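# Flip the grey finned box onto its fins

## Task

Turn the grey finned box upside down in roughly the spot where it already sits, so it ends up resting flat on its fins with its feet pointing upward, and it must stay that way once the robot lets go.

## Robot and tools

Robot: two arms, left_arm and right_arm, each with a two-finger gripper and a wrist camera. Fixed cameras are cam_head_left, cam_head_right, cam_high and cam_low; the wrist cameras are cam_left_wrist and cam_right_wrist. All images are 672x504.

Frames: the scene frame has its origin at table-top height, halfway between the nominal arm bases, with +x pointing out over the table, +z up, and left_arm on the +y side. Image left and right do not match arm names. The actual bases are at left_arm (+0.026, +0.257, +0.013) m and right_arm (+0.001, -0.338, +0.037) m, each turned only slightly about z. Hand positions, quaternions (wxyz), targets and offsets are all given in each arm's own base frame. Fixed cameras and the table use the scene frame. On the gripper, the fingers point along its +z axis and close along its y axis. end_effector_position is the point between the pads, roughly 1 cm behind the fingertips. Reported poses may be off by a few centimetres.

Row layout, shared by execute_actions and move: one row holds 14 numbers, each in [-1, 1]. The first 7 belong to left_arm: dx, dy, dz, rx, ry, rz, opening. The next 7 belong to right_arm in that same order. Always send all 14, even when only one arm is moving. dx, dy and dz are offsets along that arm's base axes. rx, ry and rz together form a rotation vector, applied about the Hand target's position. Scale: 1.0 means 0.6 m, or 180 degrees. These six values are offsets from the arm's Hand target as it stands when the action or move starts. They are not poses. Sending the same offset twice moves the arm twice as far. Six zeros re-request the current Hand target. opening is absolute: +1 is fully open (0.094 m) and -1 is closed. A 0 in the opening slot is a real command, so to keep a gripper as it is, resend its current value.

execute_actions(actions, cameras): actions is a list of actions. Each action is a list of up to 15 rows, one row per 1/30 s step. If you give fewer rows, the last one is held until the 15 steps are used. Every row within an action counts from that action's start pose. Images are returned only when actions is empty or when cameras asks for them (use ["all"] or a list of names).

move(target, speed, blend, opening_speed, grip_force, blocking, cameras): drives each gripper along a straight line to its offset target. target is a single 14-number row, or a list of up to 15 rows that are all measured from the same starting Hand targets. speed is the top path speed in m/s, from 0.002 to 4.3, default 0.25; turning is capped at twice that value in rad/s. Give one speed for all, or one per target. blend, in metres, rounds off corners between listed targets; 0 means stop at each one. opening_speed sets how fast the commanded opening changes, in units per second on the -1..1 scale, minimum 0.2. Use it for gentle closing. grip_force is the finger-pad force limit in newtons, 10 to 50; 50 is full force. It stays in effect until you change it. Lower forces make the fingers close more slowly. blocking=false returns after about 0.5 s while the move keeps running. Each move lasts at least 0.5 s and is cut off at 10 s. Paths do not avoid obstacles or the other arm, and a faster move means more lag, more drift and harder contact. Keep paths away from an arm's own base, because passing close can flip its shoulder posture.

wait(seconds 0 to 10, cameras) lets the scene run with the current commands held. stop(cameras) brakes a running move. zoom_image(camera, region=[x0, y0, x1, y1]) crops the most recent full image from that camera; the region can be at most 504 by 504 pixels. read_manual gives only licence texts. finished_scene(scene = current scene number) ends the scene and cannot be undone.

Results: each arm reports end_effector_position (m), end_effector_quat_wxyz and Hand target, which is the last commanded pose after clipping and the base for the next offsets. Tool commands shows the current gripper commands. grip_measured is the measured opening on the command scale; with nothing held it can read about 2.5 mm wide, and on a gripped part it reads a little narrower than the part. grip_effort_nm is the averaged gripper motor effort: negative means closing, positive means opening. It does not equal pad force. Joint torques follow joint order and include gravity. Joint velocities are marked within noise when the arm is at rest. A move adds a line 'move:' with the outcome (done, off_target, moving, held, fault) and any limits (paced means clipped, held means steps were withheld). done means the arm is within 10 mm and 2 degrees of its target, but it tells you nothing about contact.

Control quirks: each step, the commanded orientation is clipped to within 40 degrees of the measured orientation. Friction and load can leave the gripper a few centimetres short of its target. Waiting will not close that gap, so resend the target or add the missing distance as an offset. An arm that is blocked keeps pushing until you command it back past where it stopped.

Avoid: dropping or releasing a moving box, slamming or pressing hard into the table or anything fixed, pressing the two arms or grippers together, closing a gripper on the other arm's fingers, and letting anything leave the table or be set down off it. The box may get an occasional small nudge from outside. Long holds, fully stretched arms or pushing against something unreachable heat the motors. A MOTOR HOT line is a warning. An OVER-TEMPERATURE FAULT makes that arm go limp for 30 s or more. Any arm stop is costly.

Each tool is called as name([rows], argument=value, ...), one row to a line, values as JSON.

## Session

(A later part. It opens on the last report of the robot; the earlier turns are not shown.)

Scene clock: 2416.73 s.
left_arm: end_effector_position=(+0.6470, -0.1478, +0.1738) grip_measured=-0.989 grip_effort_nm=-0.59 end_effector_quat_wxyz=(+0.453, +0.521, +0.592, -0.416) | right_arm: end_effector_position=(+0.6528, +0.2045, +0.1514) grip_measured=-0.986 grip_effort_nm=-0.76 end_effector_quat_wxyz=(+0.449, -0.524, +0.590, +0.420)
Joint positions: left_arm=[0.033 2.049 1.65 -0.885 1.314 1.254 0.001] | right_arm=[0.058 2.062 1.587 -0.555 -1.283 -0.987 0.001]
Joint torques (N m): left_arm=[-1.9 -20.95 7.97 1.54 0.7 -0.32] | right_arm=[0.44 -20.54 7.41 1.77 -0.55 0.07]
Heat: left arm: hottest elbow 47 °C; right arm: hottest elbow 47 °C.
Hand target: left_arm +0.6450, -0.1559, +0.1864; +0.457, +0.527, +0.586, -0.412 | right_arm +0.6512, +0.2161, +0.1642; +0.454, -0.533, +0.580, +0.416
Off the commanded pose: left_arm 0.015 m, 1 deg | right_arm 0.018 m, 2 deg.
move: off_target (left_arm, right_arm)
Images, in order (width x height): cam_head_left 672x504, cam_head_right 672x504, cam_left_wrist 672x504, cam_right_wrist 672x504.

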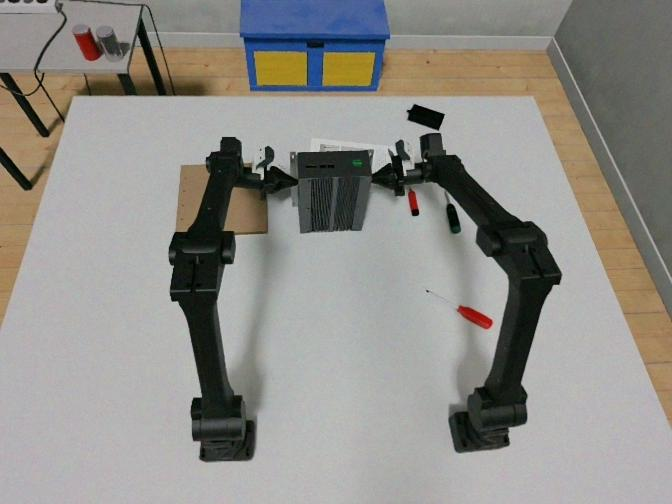

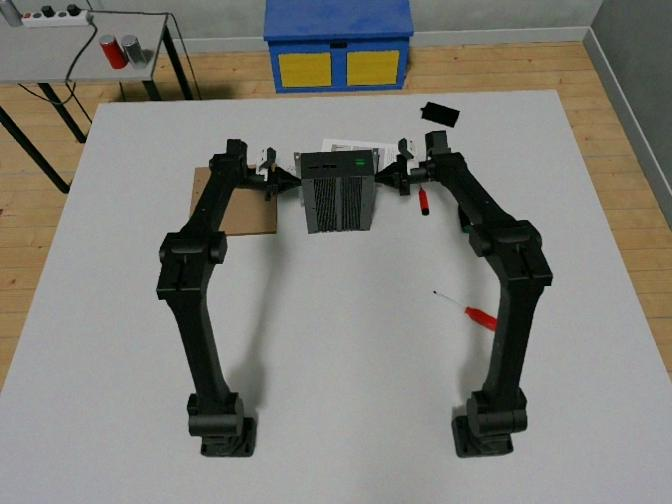

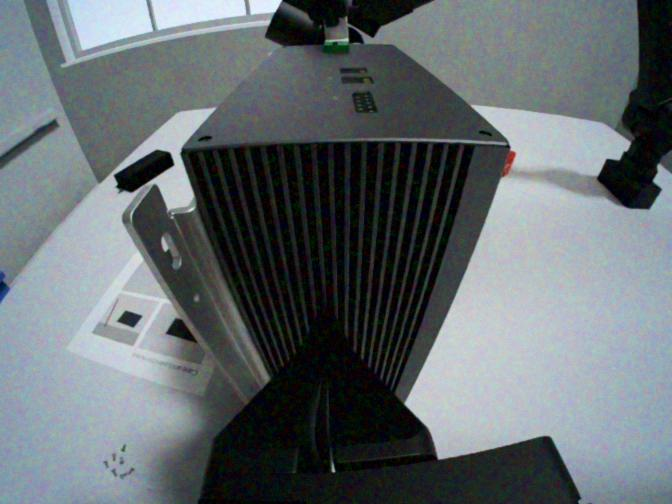

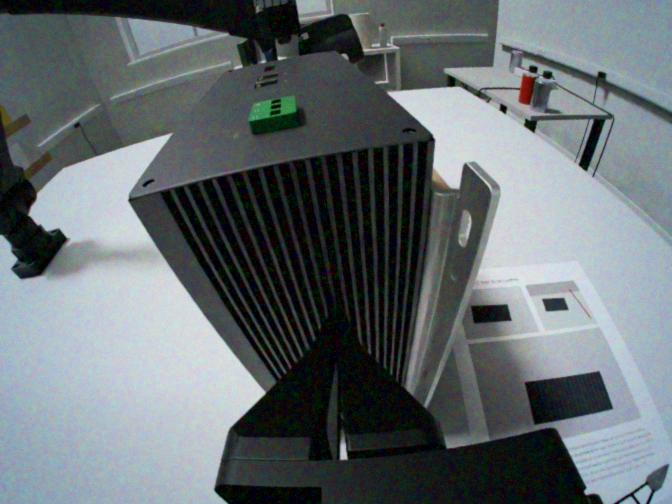

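move([
  [-0.0739,-0.1795,0.0,0,0,-0.0549,-1,-0.0912,0.1798,0,0,0,0.0549,-1],
  [-0.1575,-0.3460,0.0,0,0,-0.1098,-1,-0.1920,0.3437,0,0,0,0.1098,-1],
], speed=0.07, blend=[0.02,0], cameras=["cam_left_wrist","cam_right_wrist","cam_low"])

Scene clock: 2466.03 s.
left_arm: end_effector_position=(+0.6046, -0.1573, +0.1802) grip_measured=-0.989 grip_effort_nm=-0.59 end_effector_quat_wxyz=(+0.440, +0.545, +0.580, -0.415) | right_arm: end_effector_position=(+0.6092, +0.2103, +0.1580) grip_measured=-0.986 grip_effort_nm=-0.76 end_effector_quat_wxyz=(-0.441, +0.547, -0.579, -0.413)
Joint positions: left_arm=[0.018 1.974 1.563 -1.006 1.296 1.409 0.001] | right_arm=[0.072 1.973 1.481 -0.638 -1.268 -1.116 0.001]
Joint torques (N m): left_arm=[-26.4 -18.49 7.21 0.42 1.9 -0.08] | right_arm=[24 -17.85 6.91 0.7 -2.19 -0.11]
Heat: left arm: hottest elbow 46 °C; right arm: hottest elbow 44 °C.
Hand target: left_arm +0.5504, -0.3636, +0.1862; +0.380, +0.620, +0.487, -0.485 | right_arm +0.5360, +0.4224, +0.1640; -0.376, +0.624, -0.480, -0.488
Off the commanded pose: left_arm 0.213 m, 17 deg | right_arm 0.224 m, 18 deg.
move: off_target (left_arm, right_arm)
Images, in order (width x height): cam_low 672x504, cam_left_wrist 672x504, cam_right_wrist 672x504.

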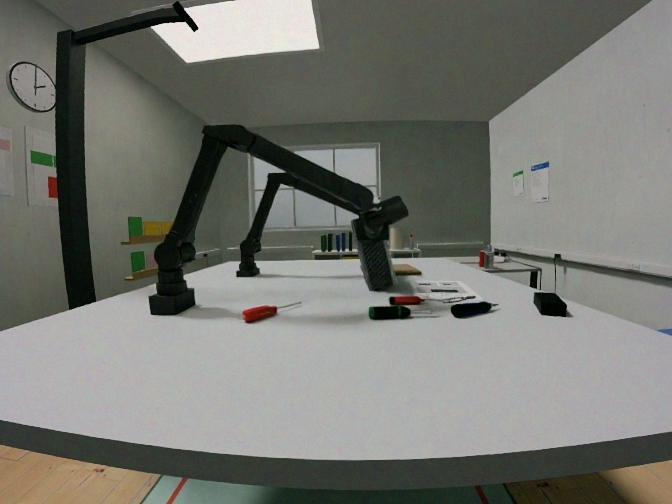

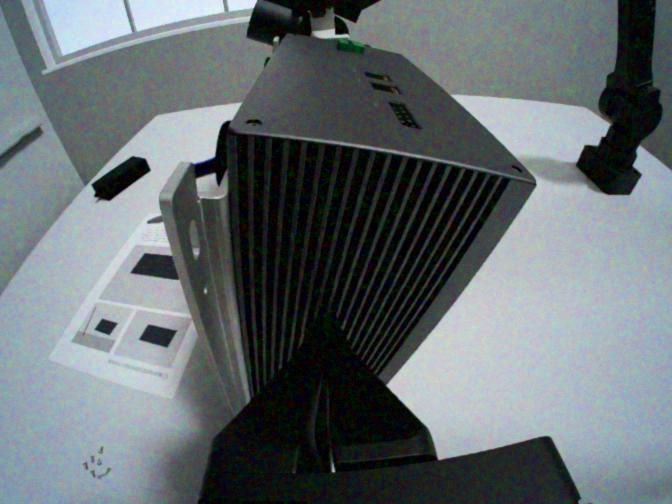

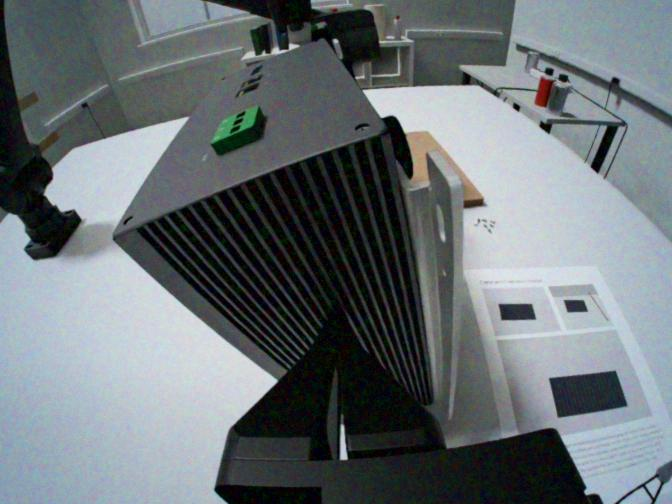

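move(target=[-0.0632,0.0508,0.0088,0,0,0.0086,-1,-0.0607,-0.0500,0.0088,0,0,-0.0085,-1], speed=0.05, cameras=["cam_left_wrist","cam_right_wrist","cam_low"])

Scene clock: 2479.97 s.
left_arm: end_effector_position=(+0.5526, -0.1595, +0.1762) grip_measured=-0.989 grip_effort_nm=-0.59 end_effector_quat_wxyz=(+0.431, +0.545, +0.583, -0.421) | right_arm: end_effector_position=(+0.5559, +0.2086, +0.1536) grip_measured=-0.986 grip_effort_nm=-0.76 end_effector_quat_wxyz=(-0.431, +0.542, -0.585, -0.422)
Joint positions: left_arm=[0.015 1.869 1.393 -0.99 1.292 1.439 0.001] | right_arm=[0.076 1.865 1.3 -0.59 -1.268 -1.11 0.001]
Joint torques (N m): left_arm=[-24.23 -17.2 7.9 1.57 2.12 -0.42] | right_arm=[22.36 -17.08 7.69 1.99 -2.11 0.11]
Heat: left arm: hottest elbow 45 °C; right arm: hottest elbow 44 °C.
Hand target: left_arm +0.5126, -0.3330, +0.1917; +0.386, +0.613, +0.495, -0.479 | right_arm +0.4996, +0.3924, +0.1694; -0.383, +0.618, -0.489, -0.483
Off the commanded pose: left_arm 0.179 m, 15 deg | right_arm 0.193 m, 17 deg.
move: off_target (left_arm, right_arm)
Images, in order (width x height): cam_low 672x504, cam_left_wrist 672x504, cam_right_wrist 672x504.

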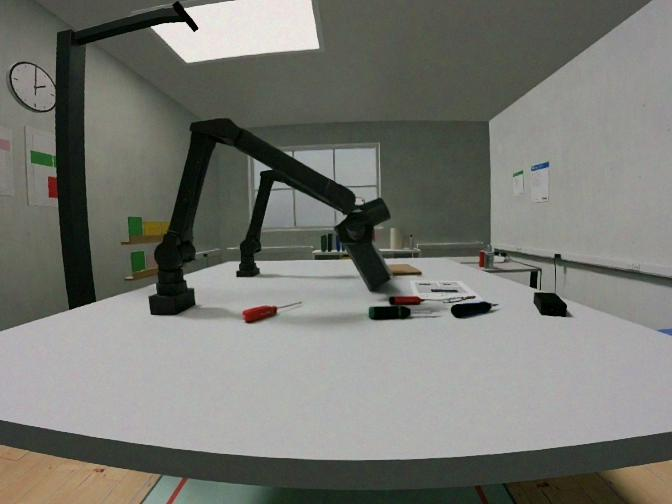

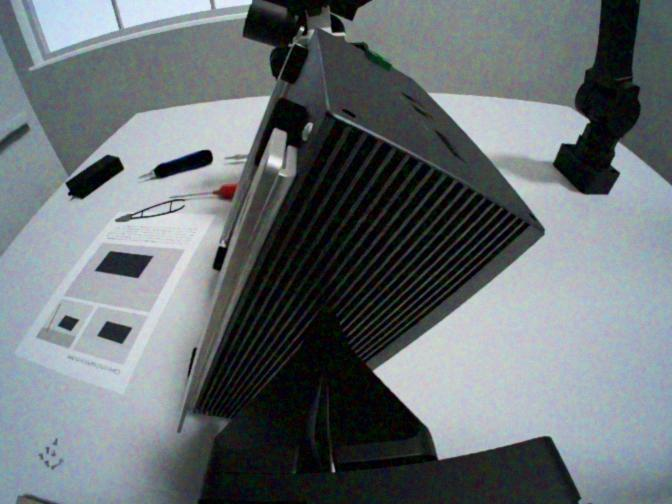

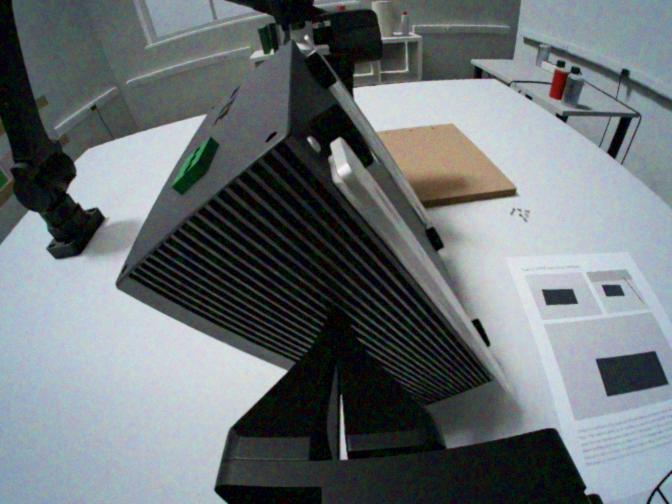

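move([
  [-0.0520,0.0382,-0.0038,0,0,0.0069,-1,-0.0502,-0.0378,-0.0038,0,0,-0.0068,-1],
  [-0.0985,0.0695,-0.0288,0,0,0.0129,-1,-0.0948,-0.0685,-0.0288,0,0,-0.0127,-1],
  [-0.1322,0.0905,-0.0672,0,0,0.0171,-1,-0.1273,-0.0892,-0.0672,0,0,-0.0170,-1],
], speed=0.05, blend=[0.02,0.02,0], cameras=["cam_left_wrist","cam_right_wrist","cam_low"])

Scene clock: 2503.50 s.
left_arm: end_effector_position=(+0.4567, -0.1621, +0.0979) grip_measured=-0.989 grip_effort_nm=-0.59 end_effector_quat_wxyz=(+0.397, +0.538, +0.606, -0.430) | right_arm: end_effector_position=(+0.4493, +0.2082, +0.0681) grip_measured=-0.986 grip_effort_nm=-0.76 end_effector_quat_wxyz=(+0.388, -0.523, +0.626, +0.428)
Joint positions: left_arm=[0.008 1.789 1.044 -0.79 1.251 1.434 0.001] | right_arm=[0.101 1.789 0.923 -0.328 -1.205 -1.029 0.001]
Joint torques (N m): left_arm=[-18.96 -18.08 8.08 1.28 4.06 -0.36] | right_arm=[17.9 -17.2 9.24 2.63 -4.76 0.02]
Heat: left arm: hottest elbow 45 °C; right arm: hottest elbow 44 °C.
Hand target: left_arm +0.4332, -0.2788, +0.1514; +0.399, +0.600, +0.511, -0.469 | right_arm +0.4233, +0.3387, +0.1291; +0.396, -0.604, +0.505, +0.472
Off the commanded pose: left_arm 0.130 m, 14 deg | right_arm 0.146 m, 18 deg.
move: off_target (left_arm, right_arm); blend cut to 0.0078 m at target 1, 0.0166 m at target 2
Images, in order (width x height): cam_low 672x504, cam_left_wrist 672x504, cam_right_wrist 672x504.

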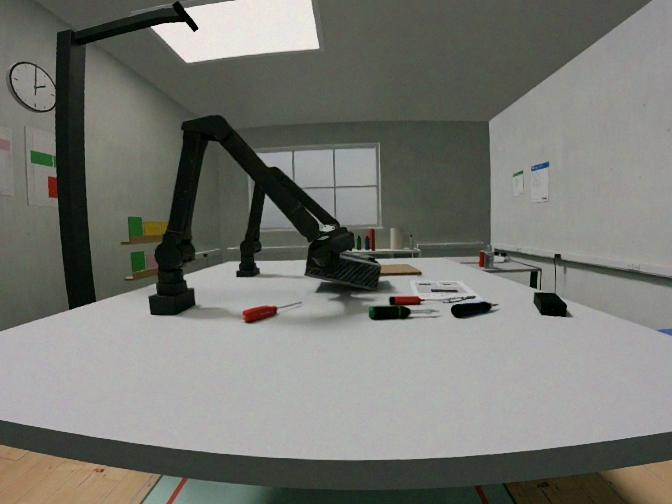

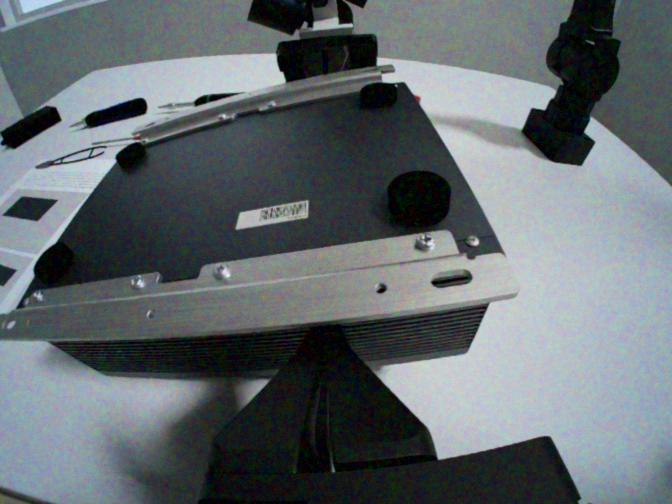

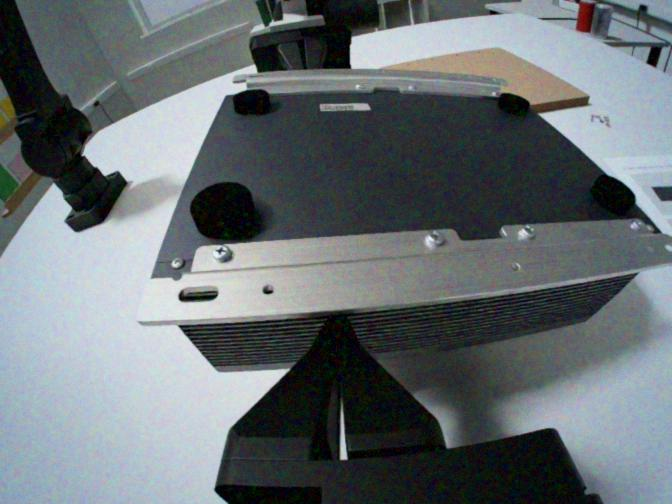

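move([
  [-0.0247,0.0145,-0.05,0,0,0.0031,-1,-0.0237,-0.0145,-0.05,0,0,-0.0031,-1],
  [-0.0412,0.024,-0.1083,0,0,0.0052,-1,-0.0395,-0.0238,-0.1083,0,0,-0.0051,-1],
], speed=0.04, blend=[0.015,0], cameras=["cam_left_wrist","cam_right_wrist","cam_low"])

zoom_image(camera="cam_low", region=[270, 220, 420, 310])

Scene clock: 2517.37 s.
left_arm: end_effector_position=(+0.4287, -0.1615, +0.0549) grip_measured=-0.989 grip_effort_nm=-0.59 end_effector_quat_wxyz=(+0.406, +0.550, +0.601, -0.413) | right_arm: end_effector_position=(+0.4170, +0.2109, +0.0282) grip_measured=-0.986 grip_effort_nm=-0.76 end_effector_quat_wxyz=(+0.401, -0.525, +0.614, +0.432)
Joint positions: left_arm=[0.008 1.808 0.917 -0.6 1.235 1.433 0.001] | right_arm=[0.111 1.84 0.799 -0.088 -1.228 -0.989 0.001]
Joint torques (N m): left_arm=[-17.9 -13.92 7.09 1.46 4.4 -0.35] | right_arm=[17.08 -14.1 8.29 3.22 -3.32 0.11]
Heat: left arm: hottest wrist yaw 52 °C; right arm: hottest wrist yaw 51 °C.
Hand target: left_arm +0.4085, -0.2644, +0.0863; +0.403, +0.596, +0.516, -0.466 | right_arm +0.3995, +0.3245, +0.0641; +0.399, -0.600, +0.510, +0.469
Off the commanded pose: left_arm 0.109 m, 13 deg | right_arm 0.120 m, 15 deg.
move: off_target (left_arm, right_arm); blend cut to 0.0148 m at target 1
Images, in order (width x height): cam_low 672x504, cam_left_wrist 672x504, cam_right_wrist 672x504.

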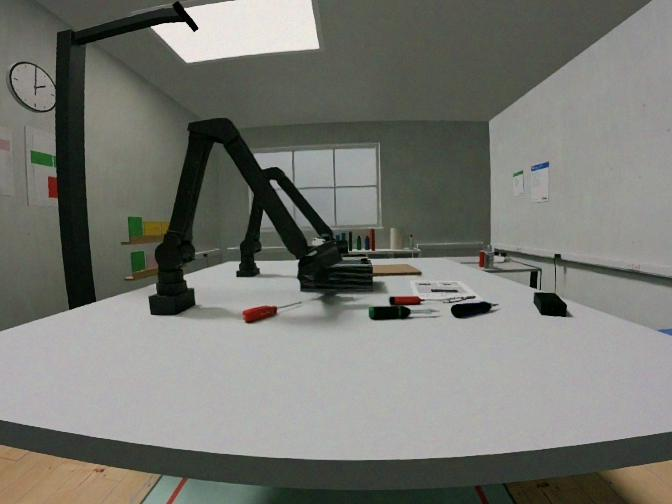

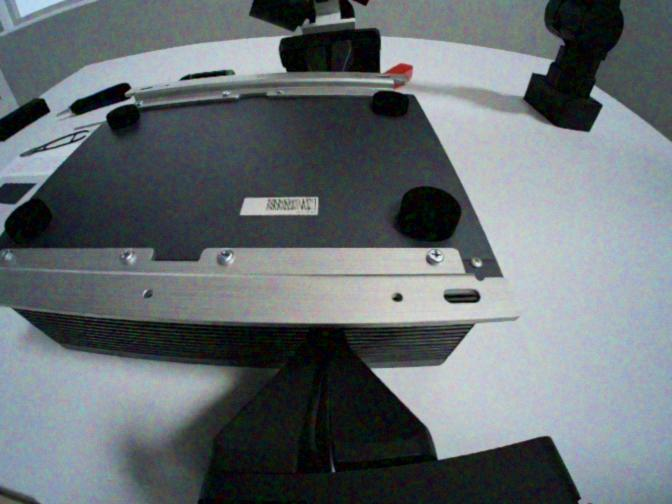

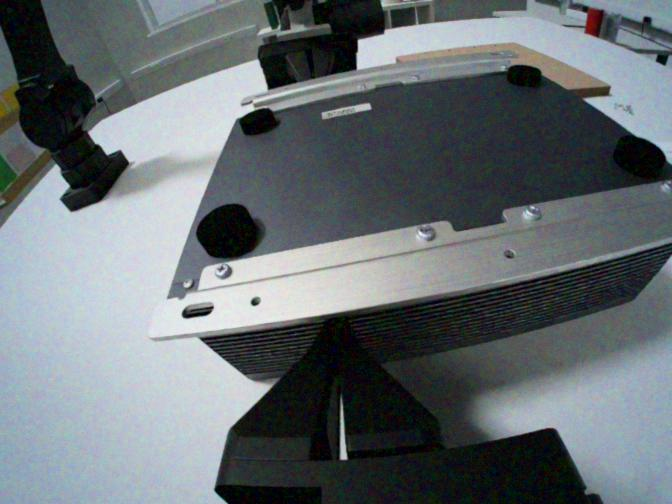

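Scaled by 3.360.

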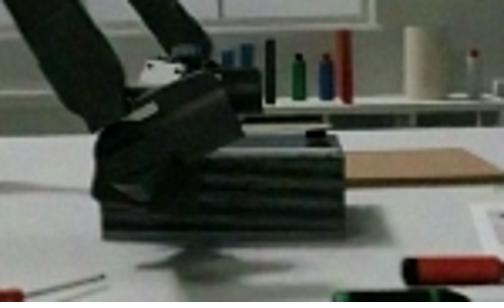

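move(target=[-0.008,0.004,-0.0667,0,0,0,-1,-0.008,-0.004,-0.0667,0,0,0,-1], speed=0.04, cameras=["cam_left_wrist","cam_low"])

zoom_image(camera="cam_low", region=[270, 220, 420, 310])

Scene clock: 2523.57 s.
left_arm: end_effector_position=(+0.4316, -0.1589, +0.0531) grip_measured=-0.989 grip_effort_nm=-0.59 end_effector_quat_wxyz=(+0.439, +0.554, +0.579, -0.407) | right_arm: end_effector_position=(+0.4181, +0.2137, +0.0264) grip_measured=-0.986 grip_effort_nm=-0.76 end_effector_quat_wxyz=(-0.431, +0.535, -0.582, -0.434)
Joint positions: left_arm=[0.019 1.821 0.897 -0.511 1.28 1.445 0.001] | right_arm=[0.111 1.871 0.786 0.037 -1.276 -0.984 0.001]
Joint torques (N m): left_arm=[-18.26 -9.64 5.87 1.74 2.42 -0.36] | right_arm=[16.91 -9.99 7.24 2.86 -0.98 0.07]
Heat: left arm: hottest wrist yaw 57 °C; right arm: hottest wrist yaw 50 °C.
Hand target: left_arm +0.4037, -0.2620, +0.0463; +0.403, +0.596, +0.516, -0.465 | right_arm +0.3949, +0.3221, +0.0242; -0.399, +0.600, -0.510, -0.469
Off the commanded pose: left_arm 0.107 m, 12 deg | right_arm 0.111 m, 12 deg.
move: off_target (left_arm, right_arm)
Images, in order (width x height): cam_low 672x504, cam_left_wrist 672x504.

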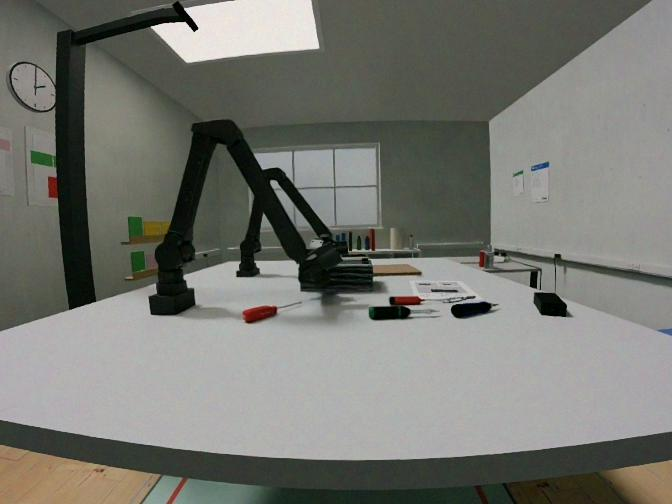

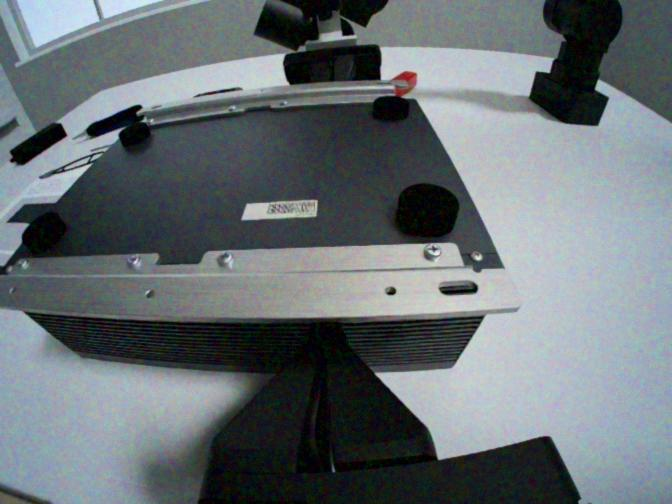

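Scaled by 3.360.

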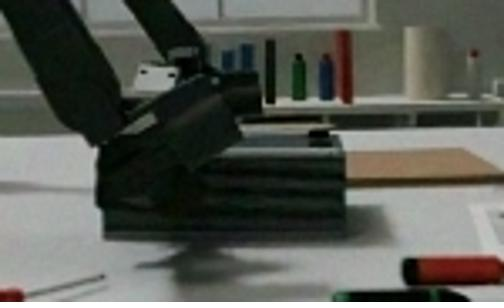

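move([
  [0,0,0.035,0,0,0,-1,0,0,0.035,0,0,0,-1],
  [-0.1167,0,0.035,0,0,0,-1,-0.1167,0.0,0.035,0,0,0,-1],
], speed=0.04, blend=[0.005,0], cameras=["cam_left_wrist","cam_head_left","cam_head_right"])

zoom_image(camera="cam_head_left", region=[210, 120, 450, 300])

Scene clock: 2541.30 s.
left_arm: end_effector_position=(+0.3814, -0.1587, +0.0532) grip_measured=-0.989 grip_effort_nm=-0.59 end_effector_quat_wxyz=(+0.440, +0.548, +0.590, -0.398) | right_arm: end_effector_position=(+0.3707, +0.2151, +0.0266) grip_measured=-0.986 grip_effort_nm=-0.76 end_effector_quat_wxyz=(+0.431, -0.531, +0.601, +0.414)
Joint positions: left_arm=[0.02 1.71 0.722 -0.372 1.262 1.364 0.001] | right_arm=[0.137 1.778 0.612 0.226 -1.21 -0.866 0.001]
Joint torques (N m): left_arm=[-19.9 -11.63 3.4 0.75 3.03 -0.32] | right_arm=[17.85 -11.52 4.75 2.22 -2.73 0.05]
Heat: left arm: hottest wrist yaw 51 °C; right arm: hottest elbow 44 °C.
Hand target: left_arm +0.3337, -0.2620, +0.0673; +0.403, +0.596, +0.516, -0.465 | right_arm +0.3248, +0.3221, +0.0452; +0.400, -0.600, +0.510, +0.469
Off the commanded pose: left_arm 0.115 m, 13 deg | right_arm 0.118 m, 15 deg.
move: off_target (left_arm, right_arm)
Images, in order (width x height): cam_head_left 672x504, cam_head_right 672x504, cam_left_wrist 672x504.

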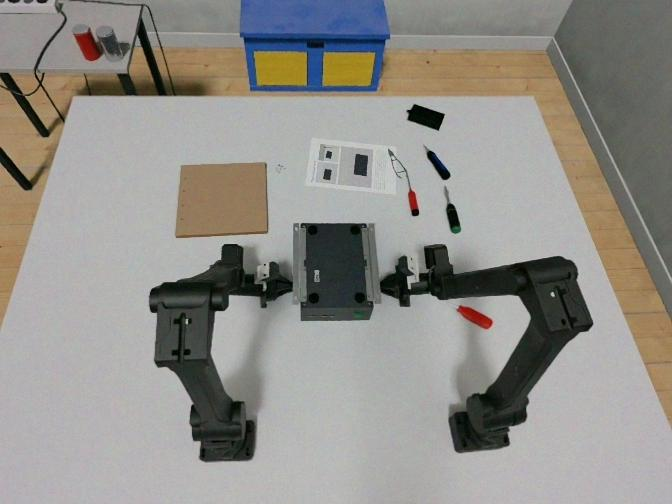

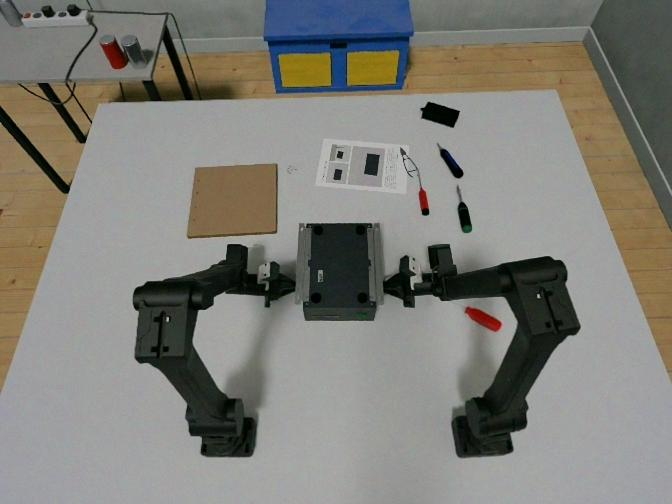

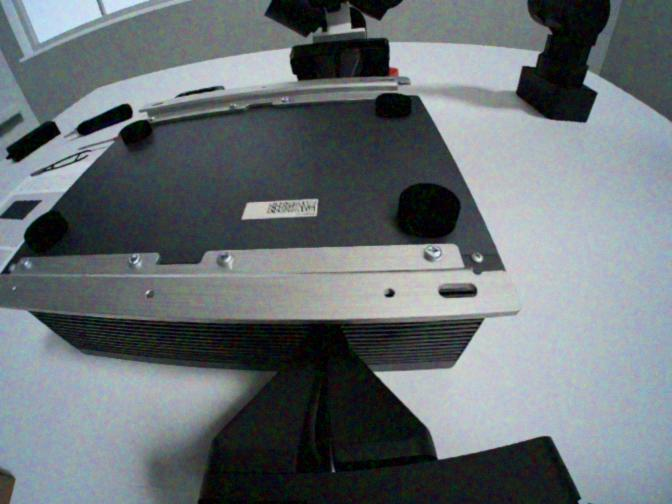

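Scaled by 2.100.

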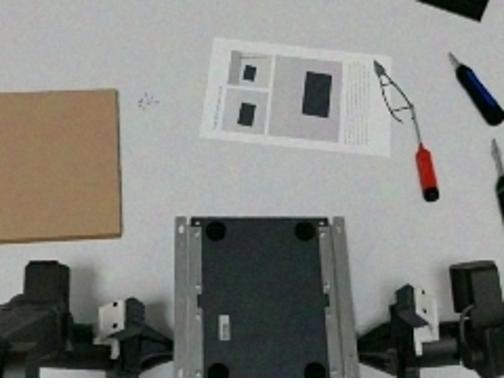

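move([
  [0.0795,0.1722,-0.0235,0.0176,-0.0043,0.0722,-1,0.0765,-0.1783,-0.031,-0.0157,0.0128,-0.0806,-1],
  [0.0795,0.3222,0.0,0.0176,-0.0043,0.0722,-1,0.0765,-0.3283,-0.0,-0.0157,0.0128,-0.0806,-1],
], speed=0.06, cameras=["all"])

zoom_image(camera="cam_low", region=[250, 200, 450, 310])

Scene clock: 2559.10 s.
left_arm: end_effector_position=(+0.3728, -0.0738, +0.0708) grip_measured=-0.989 grip_effort_nm=-0.59 end_effector_quat_wxyz=(+0.439, +0.546, +0.592, -0.398) | right_arm: end_effector_position=(+0.3584, +0.1310, +0.0436) grip_measured=-0.986 grip_effort_nm=-0.76 end_effector_quat_wxyz=(+0.423, -0.531, +0.602, +0.421)
Joint positions: left_arm=[0.252 1.776 0.877 -1.147 1.229 2.08 0.001] | right_arm=[-0.1 1.749 0.735 -0.672 -1.278 -1.631 0.001]
Joint torques (N m): left_arm=[-0.09 -8.64 6.98 -0.64 0.53 -0.06] | right_arm=[-1.85 -9.29 6.01 -0.05 -0.76 -0.1]
Heat: left arm: hottest wrist yaw 50 °C; right arm: hottest elbow 43 °C.
Hand target: left_arm +0.3813, -0.0687, +0.0673; +0.440, +0.547, +0.590, -0.399 | right_arm +0.3707, +0.1252, +0.0452; +0.430, -0.531, +0.601, +0.414
Off the commanded pose: left_arm 0.011 m, 0 deg | right_arm 0.014 m, 1 deg.
joint sent to its limit (left arm) — joint 6 (wrist roll), upper limit. The joint targets still meet the commanded pose.
move: off_target (left_arm, right_arm)

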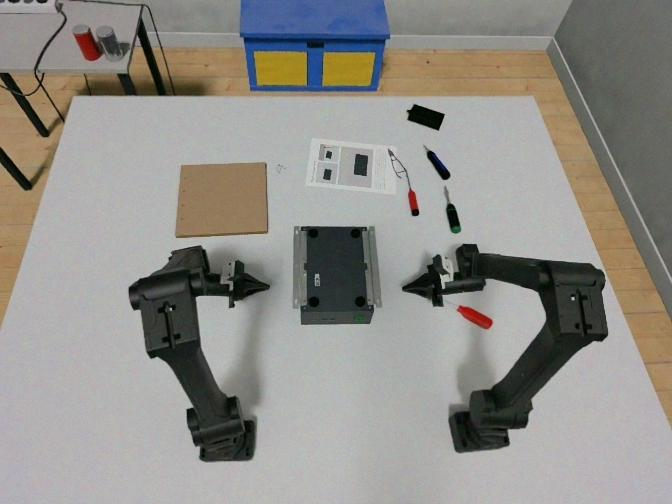

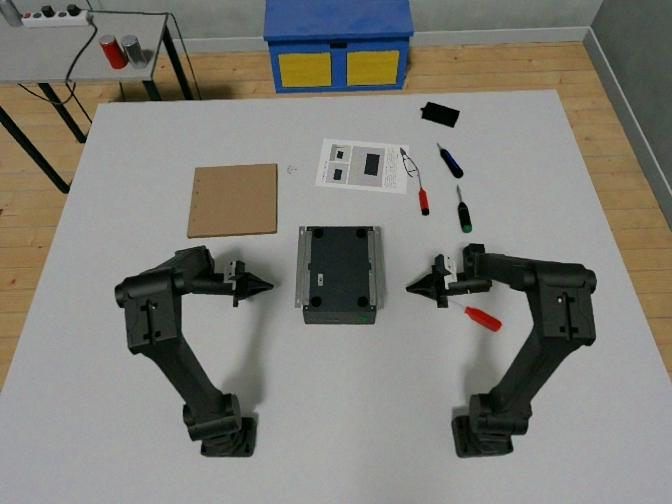

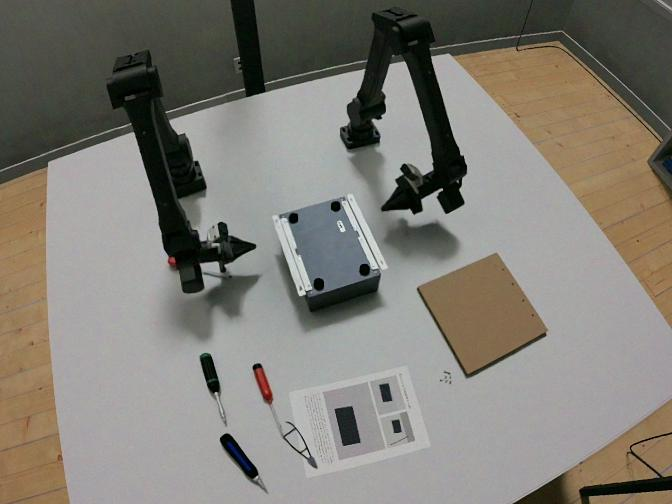

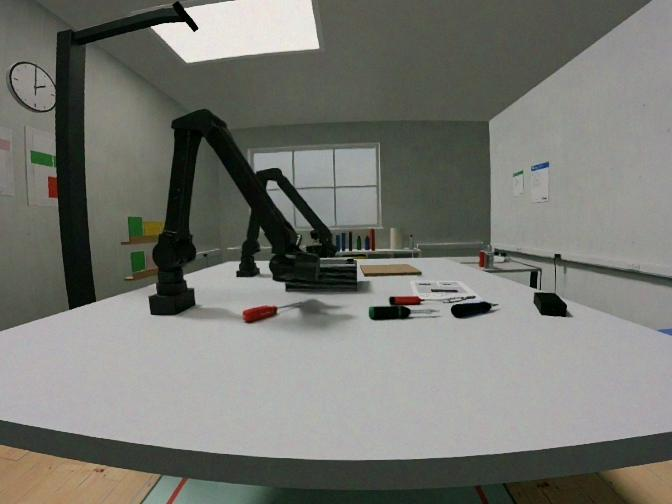

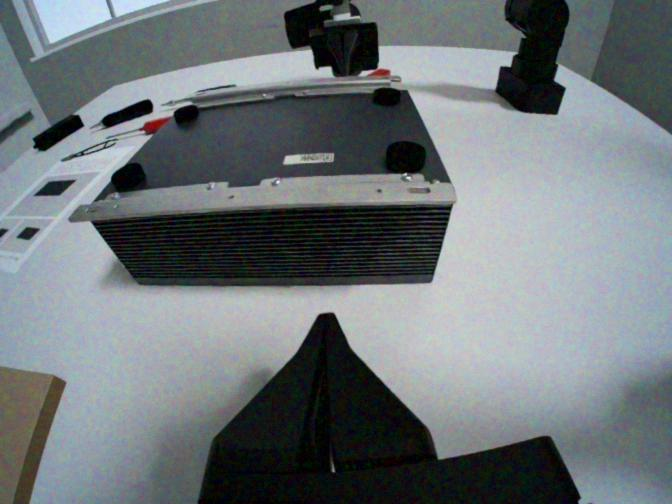

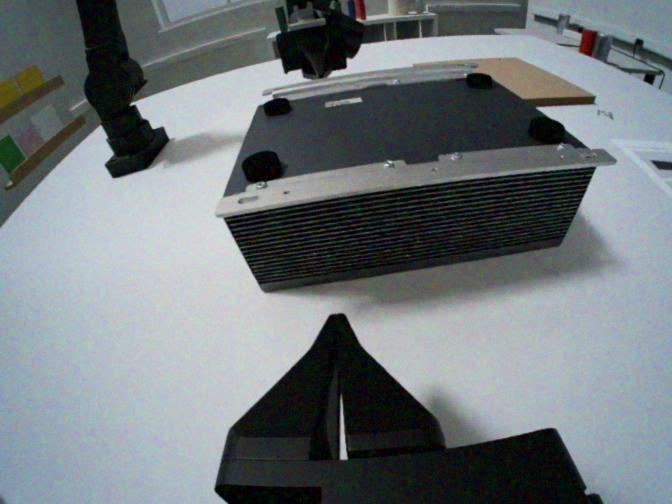

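Scaled by 2.520.

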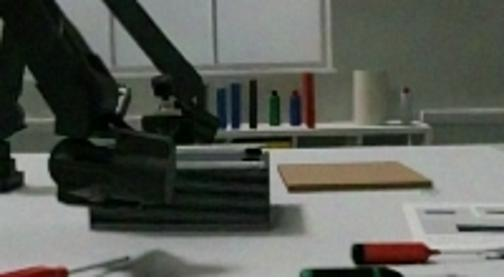

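finished_scene(scene=1)

The scene is finished: the task was done.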